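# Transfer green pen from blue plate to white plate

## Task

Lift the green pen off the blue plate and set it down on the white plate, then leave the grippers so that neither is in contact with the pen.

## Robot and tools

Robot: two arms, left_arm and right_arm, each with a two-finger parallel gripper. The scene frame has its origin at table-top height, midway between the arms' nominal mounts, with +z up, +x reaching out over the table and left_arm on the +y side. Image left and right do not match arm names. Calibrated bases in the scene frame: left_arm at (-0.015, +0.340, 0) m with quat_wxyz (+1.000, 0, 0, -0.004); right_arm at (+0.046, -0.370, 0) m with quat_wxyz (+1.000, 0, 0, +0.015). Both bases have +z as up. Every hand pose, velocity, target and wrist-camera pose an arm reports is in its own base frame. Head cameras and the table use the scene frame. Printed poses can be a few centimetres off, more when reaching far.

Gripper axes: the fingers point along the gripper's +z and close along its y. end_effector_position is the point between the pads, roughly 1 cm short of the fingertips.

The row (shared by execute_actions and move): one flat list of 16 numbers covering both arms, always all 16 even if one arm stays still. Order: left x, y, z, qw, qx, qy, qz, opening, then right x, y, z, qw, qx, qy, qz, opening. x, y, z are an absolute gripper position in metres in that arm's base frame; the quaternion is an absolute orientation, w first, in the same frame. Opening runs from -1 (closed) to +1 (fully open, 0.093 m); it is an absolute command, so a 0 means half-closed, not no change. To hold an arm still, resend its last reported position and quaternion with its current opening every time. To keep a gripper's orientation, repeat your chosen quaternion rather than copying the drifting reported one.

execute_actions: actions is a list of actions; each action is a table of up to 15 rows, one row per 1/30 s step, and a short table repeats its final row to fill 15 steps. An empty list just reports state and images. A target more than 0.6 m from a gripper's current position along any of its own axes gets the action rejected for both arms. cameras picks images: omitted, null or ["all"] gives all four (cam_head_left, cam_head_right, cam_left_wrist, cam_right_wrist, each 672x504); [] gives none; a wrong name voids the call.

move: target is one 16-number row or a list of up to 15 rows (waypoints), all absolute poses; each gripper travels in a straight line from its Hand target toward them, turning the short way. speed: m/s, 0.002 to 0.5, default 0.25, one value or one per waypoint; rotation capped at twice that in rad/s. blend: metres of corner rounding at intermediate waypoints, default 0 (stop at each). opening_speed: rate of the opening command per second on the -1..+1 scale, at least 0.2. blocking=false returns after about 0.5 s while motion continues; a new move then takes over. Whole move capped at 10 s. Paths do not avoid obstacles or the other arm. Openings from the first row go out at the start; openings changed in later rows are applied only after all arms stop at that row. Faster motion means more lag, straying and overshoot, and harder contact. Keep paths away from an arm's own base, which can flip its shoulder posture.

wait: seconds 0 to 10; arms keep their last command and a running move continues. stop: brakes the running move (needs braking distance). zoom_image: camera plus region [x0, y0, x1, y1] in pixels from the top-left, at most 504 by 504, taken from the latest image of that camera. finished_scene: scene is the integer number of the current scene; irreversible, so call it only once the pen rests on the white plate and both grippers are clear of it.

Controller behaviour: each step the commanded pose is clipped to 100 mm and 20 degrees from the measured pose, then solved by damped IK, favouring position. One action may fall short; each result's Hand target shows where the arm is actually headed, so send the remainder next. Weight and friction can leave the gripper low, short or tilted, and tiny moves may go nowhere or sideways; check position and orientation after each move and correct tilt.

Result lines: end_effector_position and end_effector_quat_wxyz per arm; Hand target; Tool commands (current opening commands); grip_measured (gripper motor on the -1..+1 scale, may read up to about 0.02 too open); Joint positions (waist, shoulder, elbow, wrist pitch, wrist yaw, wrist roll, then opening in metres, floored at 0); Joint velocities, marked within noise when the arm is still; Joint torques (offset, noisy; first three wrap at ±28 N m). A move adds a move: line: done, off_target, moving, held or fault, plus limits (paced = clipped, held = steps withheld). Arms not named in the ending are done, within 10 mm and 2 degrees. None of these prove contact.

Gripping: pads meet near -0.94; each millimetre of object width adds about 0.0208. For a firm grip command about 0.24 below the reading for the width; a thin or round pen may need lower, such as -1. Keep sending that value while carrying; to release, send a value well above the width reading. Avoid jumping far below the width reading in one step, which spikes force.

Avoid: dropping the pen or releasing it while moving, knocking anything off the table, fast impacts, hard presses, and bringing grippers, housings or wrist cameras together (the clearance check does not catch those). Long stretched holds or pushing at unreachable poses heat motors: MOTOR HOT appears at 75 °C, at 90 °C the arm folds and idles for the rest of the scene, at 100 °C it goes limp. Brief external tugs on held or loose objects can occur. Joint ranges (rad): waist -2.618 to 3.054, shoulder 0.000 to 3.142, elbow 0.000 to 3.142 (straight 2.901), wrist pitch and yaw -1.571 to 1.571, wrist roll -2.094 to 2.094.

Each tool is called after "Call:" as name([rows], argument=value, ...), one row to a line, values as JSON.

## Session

Call:
execute_actions(actions=[])

Scene clock: 0.00 s.
left_arm: end_effector_position=(+0.4094, -0.1553, +0.2796) grip_measured=+1.000 end_effector_quat_wxyz=(+0.279, +0.476, +0.794, -0.253) | right_arm: end_effector_position=(+0.3157, -0.1342, +0.3667) grip_measured=+1.000 end_effector_quat_wxyz=(+0.631, +0.105, +0.685, -0.348)
Joint positions: left_arm=[-0.113 1.983 2.211 -1.429 0.696 0.832 0.093] | right_arm=[-0.17 0.925 0.815 0.154 0.486 -0.372 0.093]
Joint velocities: within noise
Joint torques (N m): no reading
Motor temperatures (°C): left_arm=[26 27 28 29 26 28 26] | right_arm=[27 28 25 26 26 27 27]
Heat: left arm: 29 °C; right arm: 28 °C.
Hand target: left_arm +0.4084, -0.1550, +0.2835; +0.283, +0.477, +0.793, -0.251 | right_arm +0.3149, -0.1341, +0.3704; +0.633, +0.106, +0.683, -0.348
Tool commands: left_gripper/opening=+1.0 right_gripper/opening=+1.0

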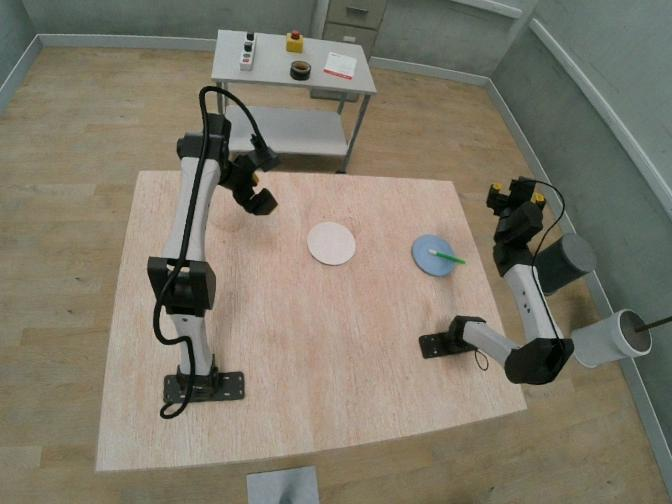

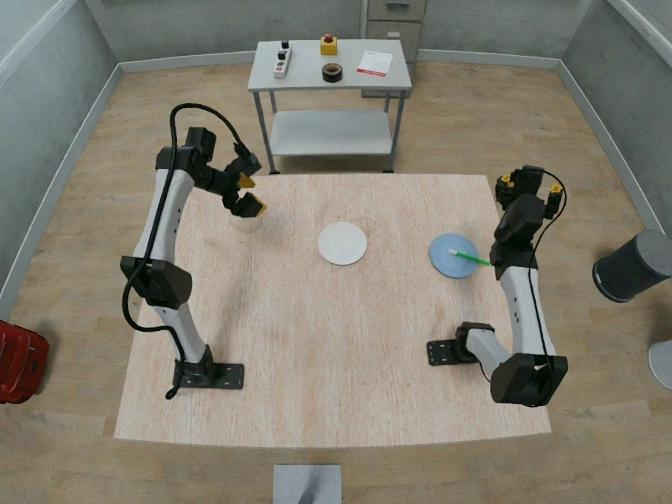

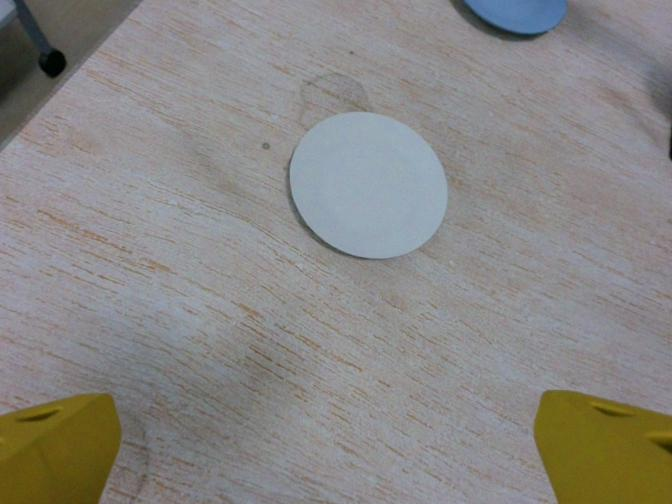

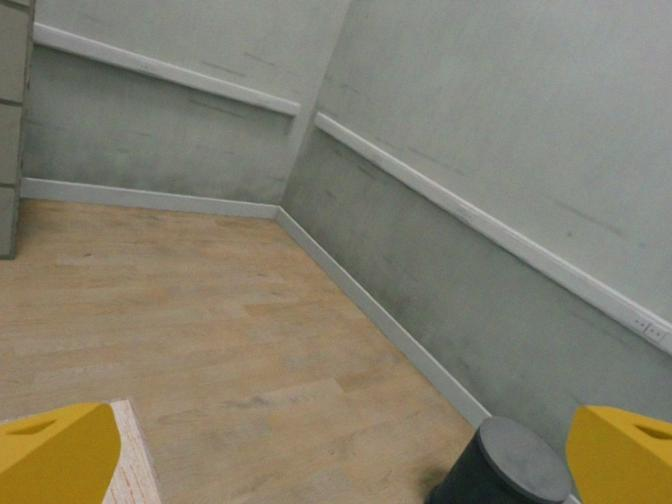

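Call:
move(target=[0.25,0.09,0.2,0.13,0,0.9915,0,1,0.32,-0.05,0.13,0,-0.574,0.819,0,0.3])

Scene clock: 14.83 s.
left_arm: end_effector_position=(+0.2561, +0.0864, +0.2045) grip_measured=+1.000 end_effector_quat_wxyz=(+0.136, +0.015, +0.991, -0.009) | right_arm: end_effector_position=(+0.3160, -0.0480, +0.1271) grip_measured=+0.302 end_effector_quat_wxyz=(+0.008, -0.567, +0.823, +0.004)
Joint positions: left_arm=[0.404 1.372 1.397 -1.352 0.126 0.419 0.093] | right_arm=[-0.16 1.747 1.491 -1.31 -0.017 -1.366 0.06]
Joint velocities: within noise
Joint torques (N m): left_arm=[0.7 -5.38 4.89 1.14 -0.09 -0.11] | right_arm=[0.57 -6.72 8.13 0.07 0.02 -0.02]
Motor temperatures (°C): left_arm=[26 31 29 30 26 28 26] | right_arm=[27 28 27 29 26 27 27]
Heat: left arm: 31 °C; right arm: 29 °C.
Hand target: left_arm +0.2493, +0.0892, +0.2006; +0.130, +0.004, +0.991, -0.002 | right_arm +0.3189, -0.0500, +0.1318; +0.002, -0.574, +0.819, -0.003
Off the commanded pose: left_arm 0.008 m, 2 deg | right_arm 0.005 m, 1 deg.
move: done

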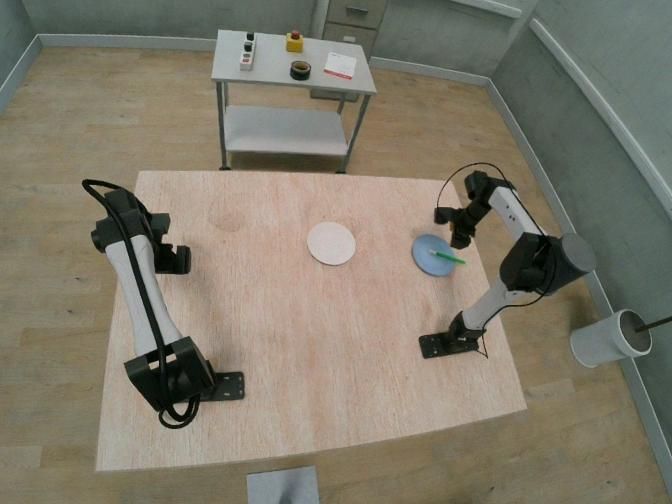

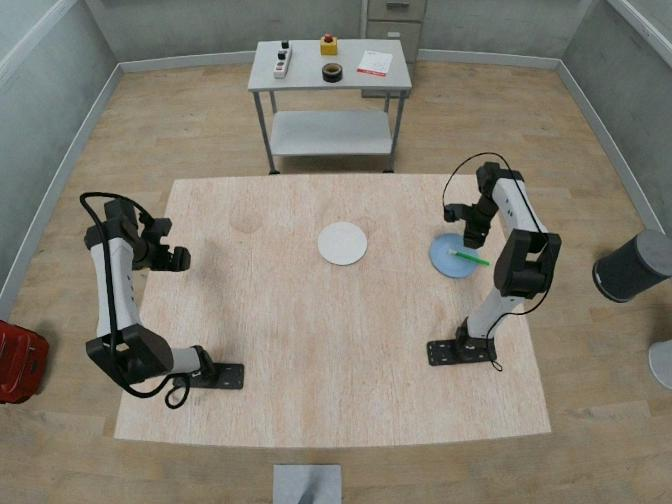

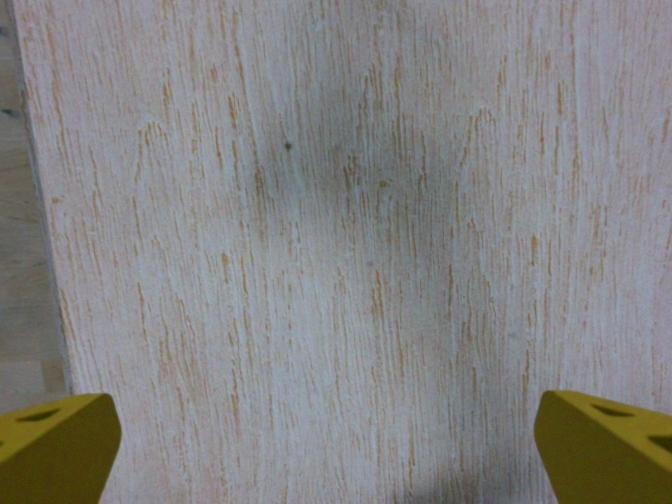

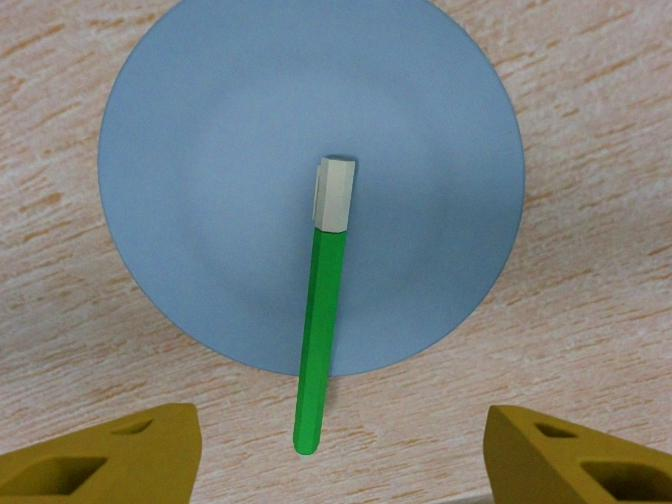

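Call:
move([
  [0.25,0.09,0.2,0.13,0,0.9915,0,1,0.317,-0.03,0.06,0,-0.5225,0.853,0,0.3],
  [0.25,0.09,0.2,0.13,0,0.9915,0,1,0.314,-0.03,0.022,0,-0.5225,0.853,0,0.3],
], speed=0.12, cameras=["cam_right_wrist"])

Scene clock: 24.53 s.
left_arm: end_effector_position=(+0.2559, +0.0871, +0.2044) grip_measured=+1.000 end_effector_quat_wxyz=(+0.135, +0.011, +0.991, -0.007) | right_arm: end_effector_position=(+0.3156, -0.0289, +0.0293) grip_measured=+0.302 end_effector_quat_wxyz=(+0.007, -0.529, +0.849, +0.005)
Joint positions: left_arm=[0.404 1.372 1.397 -1.352 0.121 0.412 0.093] | right_arm=[-0.1 1.812 1.172 -0.925 -0.017 -1.214 0.06]
Joint velocities: within noise
Joint torques (N m): left_arm=[0.58 -5.22 4.85 1.18 -0.09 -0.11] | right_arm=[0.57 -7.01 3.7 0.59 0.02 0.2]
Motor temperatures (°C): left_arm=[26 30 29 30 26 28 26] | right_arm=[27 30 29 28 26 27 27]
Heat: left arm: 30 °C; right arm: 30 °C.
Hand target: left_arm +0.2500, +0.0899, +0.2000; +0.130, +0.000, +0.992, +0.000 | right_arm +0.3136, -0.0300, +0.0221; +0.000, -0.526, +0.850, +0.000
Off the commanded pose: left_arm 0.008 m, 2 deg | right_arm 0.008 m, 1 deg.
move: done
Images, in order (width x height): cam_right_wrist 672x504.

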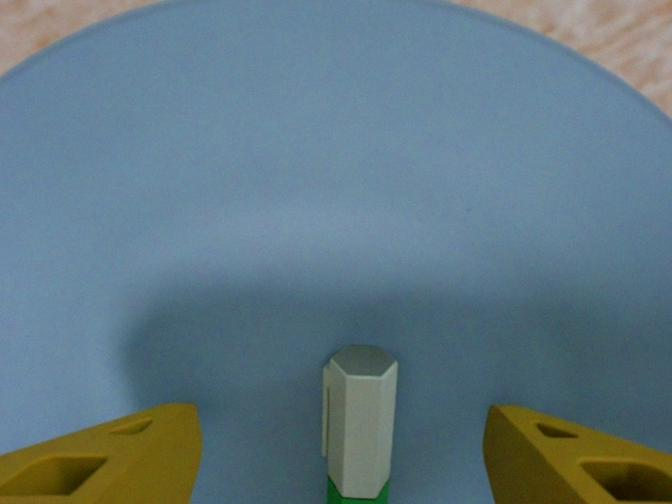

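Call:
move([
  [0.25,0.09,0.2,0.13,0,0.9915,0,1,0.314,-0.038,0.017,0,-0.5225,0.853,0,0.3],
  [0.25,0.09,0.2,0.13,0,0.9915,0,1,0.314,-0.038,0.017,0,-0.5225,0.853,0,-0.95],
], speed=0.06, opening_speed=1, cameras=["cam_right_wrist"])

Scene clock: 32.37 s.
left_arm: end_effector_position=(+0.2559, +0.0871, +0.2044) grip_measured=+1.000 end_effector_quat_wxyz=(+0.135, +0.011, +0.991, -0.007) | right_arm: end_effector_position=(+0.3175, -0.0336, +0.0258) grip_measured=-0.845 end_effector_quat_wxyz=(+0.010, -0.523, +0.852, +0.003)
Joint positions: left_arm=[0.404 1.372 1.397 -1.352 0.121 0.41 0.093] | right_arm=[-0.114 1.82 1.167 -0.905 -0.017 -1.214 0.005]
Joint velocities: within noise
Joint torques (N m): left_arm=[0.59 -5.23 4.85 1.18 -0.09 -0.12] | right_arm=[-0.28 -6.76 3.52 0.59 0.01 0.03]
Motor temperatures (°C): left_arm=[26 30 29 30 26 28 26] | right_arm=[27 31 28 28 26 27 27]
Heat: left arm: 30 °C; right arm: 31 °C.
Hand target: left_arm +0.2501, +0.0899, +0.2000; +0.130, +0.000, +0.992, +0.000 | right_arm +0.3140, -0.0379, +0.0173; +0.000, -0.522, +0.853, +0.000
Off the commanded pose: left_arm 0.008 m, 2 deg | right_arm 0.010 m, 1 deg.
move: done
Images, in order (width x height): cam_right_wrist 672x504.

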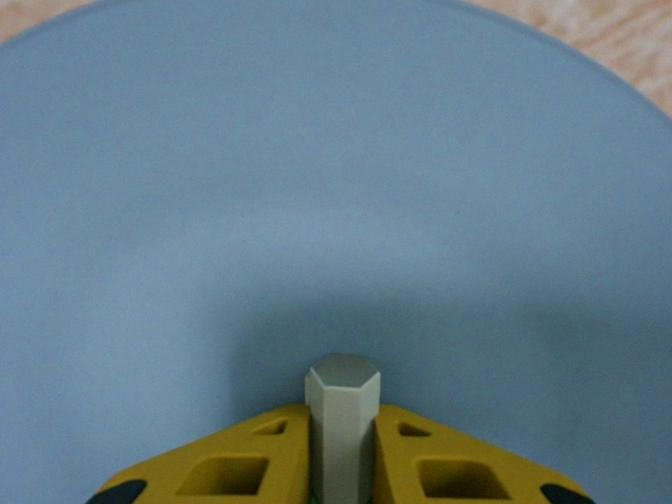

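Call:
move([
  [0.25,0.09,0.2,0.13,0,0.9915,0,1,0.317,-0.03,0.085,0,-0.5225,0.853,0,-0.95],
  [0.25,0.09,0.2,0.13,0,0.9915,0,1,0.385,0.355,0.08,0,-0.5225,0.853,0,-0.95],
], speed=0.2, blend=0.02)

Scene clock: 42.20 s.
left_arm: end_effector_position=(+0.2559, +0.0871, +0.2044) grip_measured=+1.000 end_effector_quat_wxyz=(+0.135, +0.011, +0.991, -0.007) | right_arm: end_effector_position=(+0.3827, +0.3597, +0.0812) grip_measured=-0.855 end_effector_quat_wxyz=(+0.067, -0.529, +0.846, +0.019)
Joint positions: left_arm=[0.404 1.372 1.397 -1.352 0.121 0.41 0.093] | right_arm=[0.75 2.68 2.805 -1.558 -0.012 -0.366 0.004]
Joint velocities: within noise
Joint torques (N m): left_arm=[0.58 -5.22 4.83 1.18 -0.09 -0.11] | right_arm=[-0.36 -12.83 8.01 0.43 0.03 0.2]
Motor temperatures (°C): left_arm=[26 30 29 30 26 28 26] | right_arm=[27 32 29 27 26 27 27]
Heat: left arm: 30 °C; right arm: 32 °C.
Hand target: left_arm +0.2501, +0.0899, +0.2000; +0.130, +0.000, +0.992, +0.000 | right_arm +0.3851, +0.3539, +0.0796; +0.061, -0.521, +0.851, +0.011
Off the commanded pose: left_arm 0.008 m, 2 deg | right_arm 0.005 m, 8 deg.
joint sent to its limit (right arm) — joint 4 (wrist pitch), lower limit. The joint targets are off in orientation, not in position.
move: off_target (right_arm)

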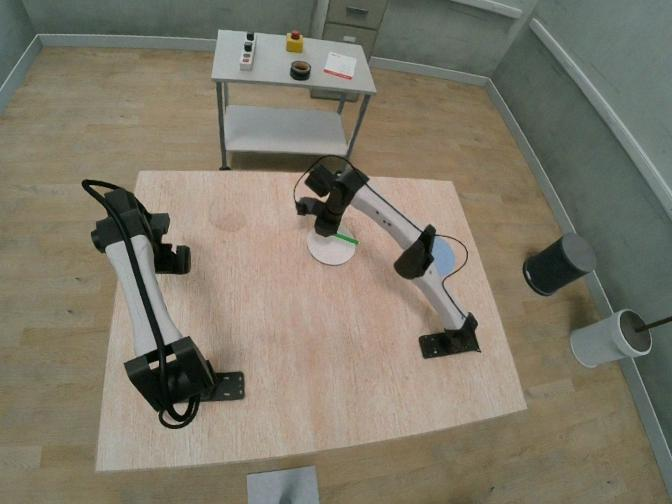

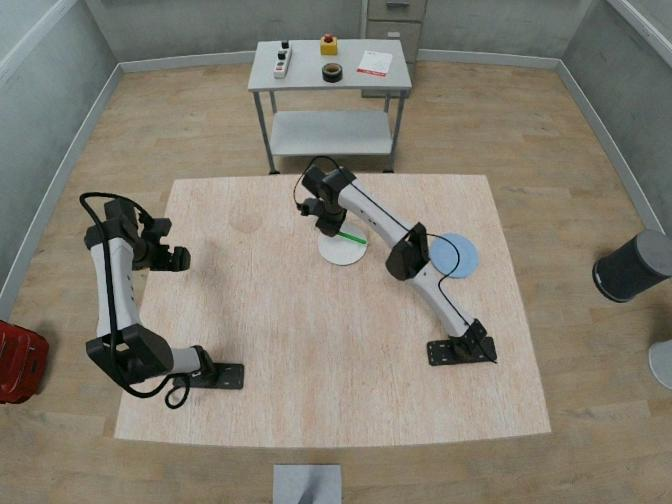

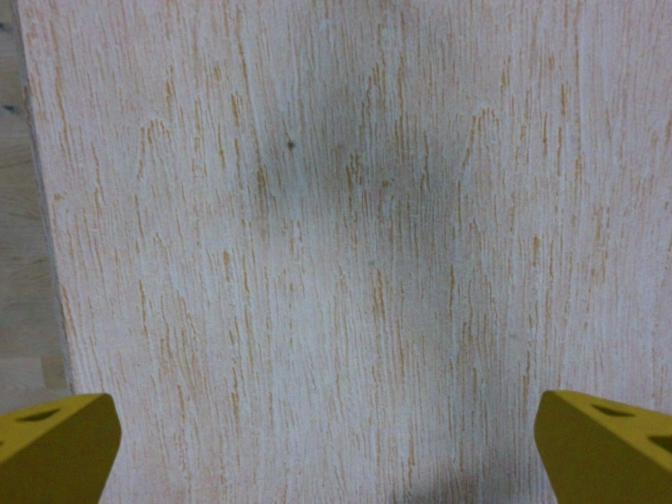

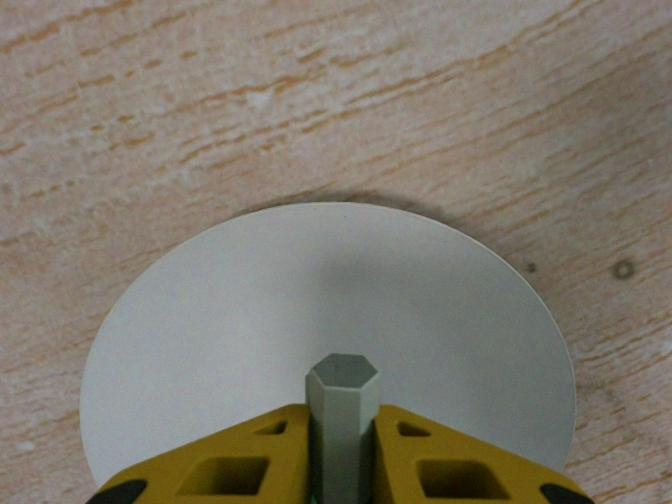

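Call:
move([
  [0.25,0.09,0.2,0.13,0,0.9915,0,1,0.38,0.352,0.02,0,-0.5225,0.853,0,-0.95],
], speed=0.08, cameras=["cam_right_wrist","cam_head_left"])

Scene clock: 49.87 s.
left_arm: end_effector_position=(+0.2559, +0.0871, +0.2044) grip_measured=+1.000 end_effector_quat_wxyz=(+0.135, +0.011, +0.991, -0.007) | right_arm: end_effector_position=(+0.3801, +0.3569, +0.0301) grip_measured=-0.855 end_effector_quat_wxyz=(+0.020, -0.527, +0.850, +0.009)
Joint positions: left_arm=[0.404 1.372 1.397 -1.352 0.121 0.41 0.093] | right_arm=[0.75 2.793 2.829 -1.563 -0.011 -0.36 0.004]
Joint velocities: within noise
Joint torques (N m): left_arm=[0.59 -5.23 4.85 1.18 -0.09 -0.11] | right_arm=[-0.08 -12 7.32 0.22 0 0.19]
Motor temperatures (°C): left_arm=[26 30 29 31 26 28 26] | right_arm=[27 35 29 27 26 27 28]
Heat: left arm: 31 °C; right arm: 35 °C.
Hand target: left_arm +0.2501, +0.0899, +0.2000; +0.130, +0.000, +0.992, +0.000 | right_arm +0.3800, +0.3517, +0.0202; +0.008, -0.521, +0.853, +0.001
Off the commanded pose: left_arm 0.008 m, 2 deg | right_arm 0.011 m, 3 deg.
joint sent to its limit (right arm) — joint 4 (wrist pitch), lower limit. The joint targets still meet the commanded pose.
move: off_target (right_arm)
Images, in order (width x height): cam_head_left 672x504, cam_right_wrist 672x504.

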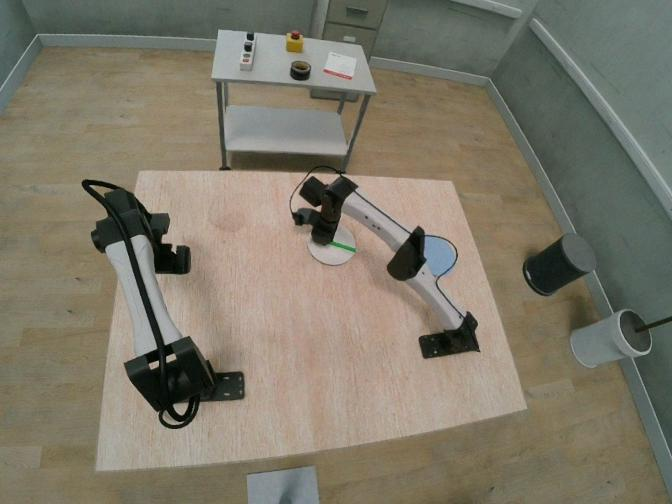

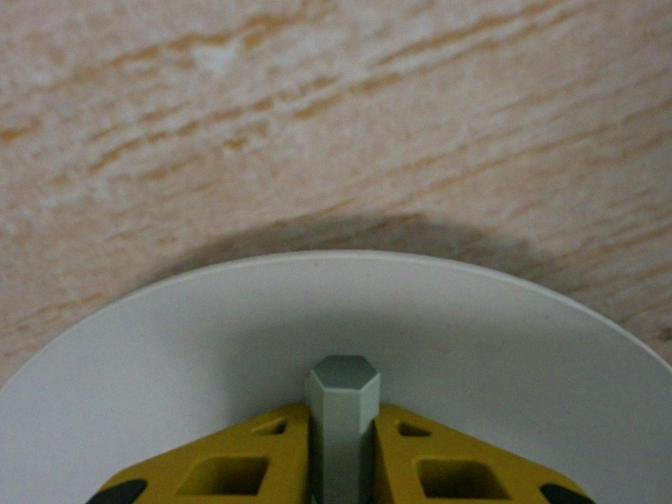

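Call:
move([
  [0.25,0.09,0.2,0.13,0,0.9915,0,1,0.374,0.335,0.013,0,-0.5225,0.853,0,-0.95],
], speed=0.06, cameras=["cam_right_wrist","cam_head_left"])

Scene clock: 55.07 s.
left_arm: end_effector_position=(+0.2559, +0.0871, +0.2044) grip_measured=+1.000 end_effector_quat_wxyz=(+0.135, +0.011, +0.991, -0.007) | right_arm: end_effector_position=(+0.3776, +0.3508, +0.0281) grip_measured=-0.855 end_effector_quat_wxyz=(+0.029, -0.526, +0.850, +0.016)
Joint positions: left_arm=[0.404 1.372 1.397 -1.352 0.121 0.41 0.093] | right_arm=[0.742 2.624 2.487 -1.371 -0.02 -0.365 0.004]
Joint velocities: within noise
Joint torques (N m): left_arm=[0.58 -5.23 4.83 1.18 -0.09 -0.11] | right_arm=[-0.69 -13.67 2.48 0.35 -0.02 -0.01]
Motor temperatures (°C): left_arm=[26 31 29 31 26 28 26] | right_arm=[27 35 29 27 26 27 28]
Heat: left arm: 31 °C; right arm: 35 °C.
Hand target: left_arm +0.2501, +0.0899, +0.2000; +0.130, +0.000, +0.992, +0.000 | right_arm +0.3726, +0.3365, +0.0135; -0.002, -0.525, +0.851, +0.005
Off the commanded pose: left_arm 0.008 m, 2 deg | right_arm 0.022 m, 4 deg.
move: off_target (right_arm)
Images, in order (width x height): cam_head_left 672x504, cam_right_wrist 672x504.

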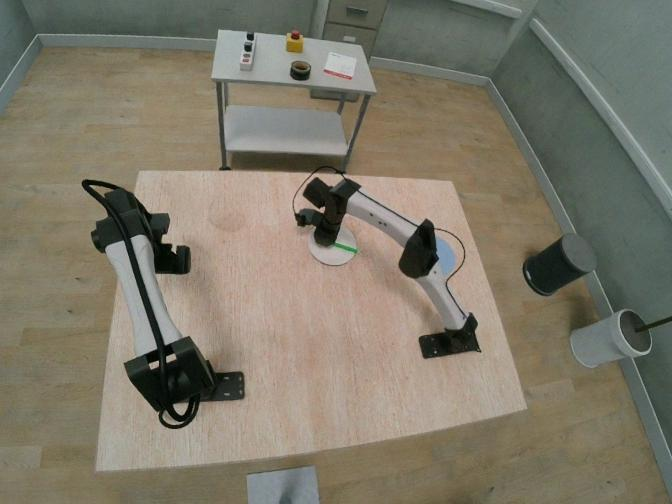

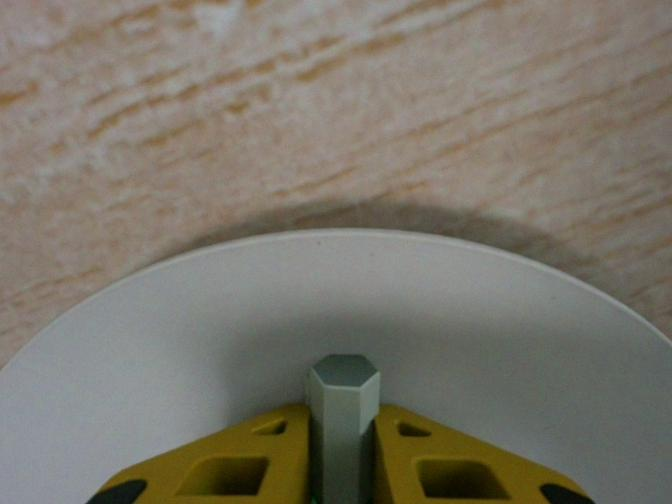

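Call:
move([
  [0.25,0.09,0.2,0.13,0,0.9915,0,1,0.376,0.345,0.015,0,-0.5225,0.853,0,-0.3],
], opening_speed=0.6, cameras=[])

Call:
move([
  [0.25,0.09,0.2,0.13,0,0.9915,0,1,0.373,0.35,0.11,0,-0.5225,0.853,0,-0.1],
], cameras=["cam_right_wrist","cam_head_left"])

Scene clock: 62.37 s.
left_arm: end_effector_position=(+0.2559, +0.0871, +0.2044) grip_measured=+1.000 end_effector_quat_wxyz=(+0.135, +0.011, +0.991, -0.007) | right_arm: end_effector_position=(+0.3759, +0.3511, +0.0293) grip_measured=-0.302 end_effector_quat_wxyz=(+0.019, -0.525, +0.851, +0.014)
Joint positions: left_arm=[0.404 1.372 1.397 -1.352 0.121 0.41 0.093] | right_arm=[0.745 2.666 2.573 -1.436 -0.02 -0.361 0.031]
Joint velocities: within noise
Joint torques (N m): left_arm=[0.58 -5.23 4.85 1.18 -0.09 -0.11] | right_arm=[0.01 -11 7.17 0.22 0.09 0.16]
Motor temperatures (°C): left_arm=[26 31 29 31 26 28 26] | right_arm=[27 37 29 27 26 27 28]
Heat: left arm: 31 °C; right arm: 37 °C.
Hand target: left_arm +0.2501, +0.0899, +0.2000; +0.130, +0.000, +0.992, +0.000 | right_arm +0.3756, +0.3447, +0.0153; +0.001, -0.521, +0.854, +0.000
Off the commanded pose: left_arm 0.008 m, 2 deg | right_arm 0.016 m, 3 deg.
move: off_target (right_arm)
No camera images: "cameras" was empty.

Scene clock: 63.67 s.
left_arm: end_effector_position=(+0.2559, +0.0871, +0.2044) grip_measured=+1.000 end_effector_quat_wxyz=(+0.135, +0.011, +0.991, -0.007) | right_arm: end_effector_position=(+0.3742, +0.3505, +0.0899) grip_measured=-0.102 end_effector_quat_wxyz=(+0.053, -0.525, +0.849, +0.018)
Joint positions: left_arm=[0.404 1.372 1.397 -1.352 0.121 0.41 0.093] | right_arm=[0.748 2.613 2.714 -1.56 -0.014 -0.358 0.04]
Joint velocities: within noise
Joint torques (N m): left_arm=[0.59 -5.22 4.83 1.18 -0.09 -0.11] | right_arm=[0.58 -16.91 7.39 0.36 0.06 0.19]
Motor temperatures (°C): left_arm=[26 31 29 31 26 28 26] | right_arm=[27 38 29 27 26 27 28]
Heat: left arm: 31 °C; right arm: 38 °C.
Hand target: left_arm +0.2501, +0.0899, +0.2000; +0.130, +0.000, +0.992, +0.000 | right_arm +0.3731, +0.3490, +0.1092; +0.068, -0.522, +0.850, +0.012
Off the commanded pose: left_arm 0.008 m, 2 deg | right_arm 0.020 m, 6 deg.
joint sent to its limit (right arm) — joint 4 (wrist pitch), lower limit. The joint targets are off in orientation, not in position.
move: off_target (right_arm)
Images, in order (width x height): cam_head_left 672x504, cam_right_wrist 672x504.

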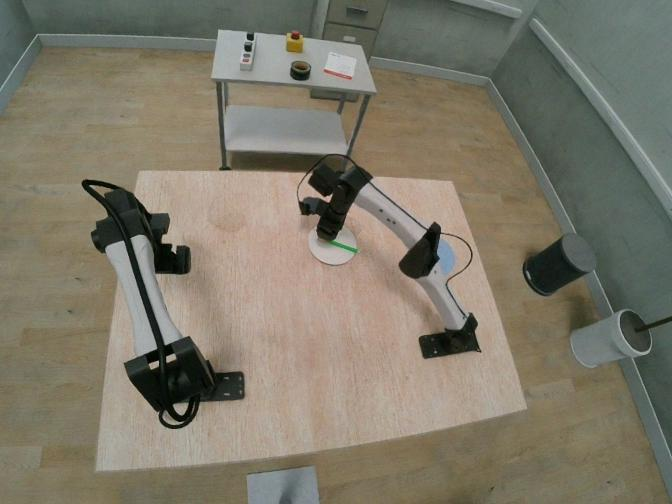

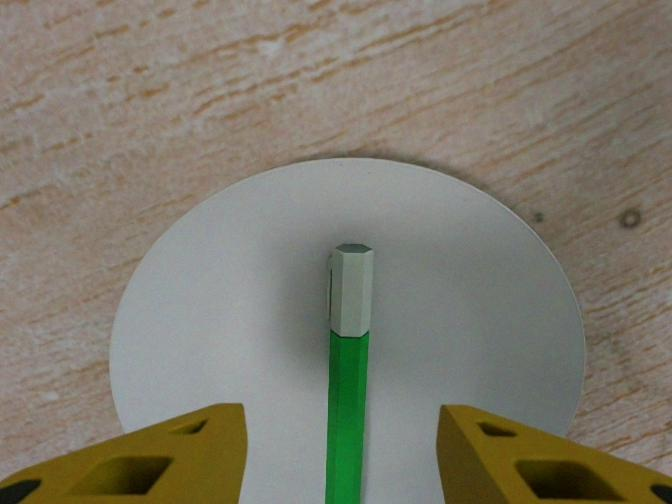

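Call:
finished_scene(scene=2)

The scene is finished: the task was done.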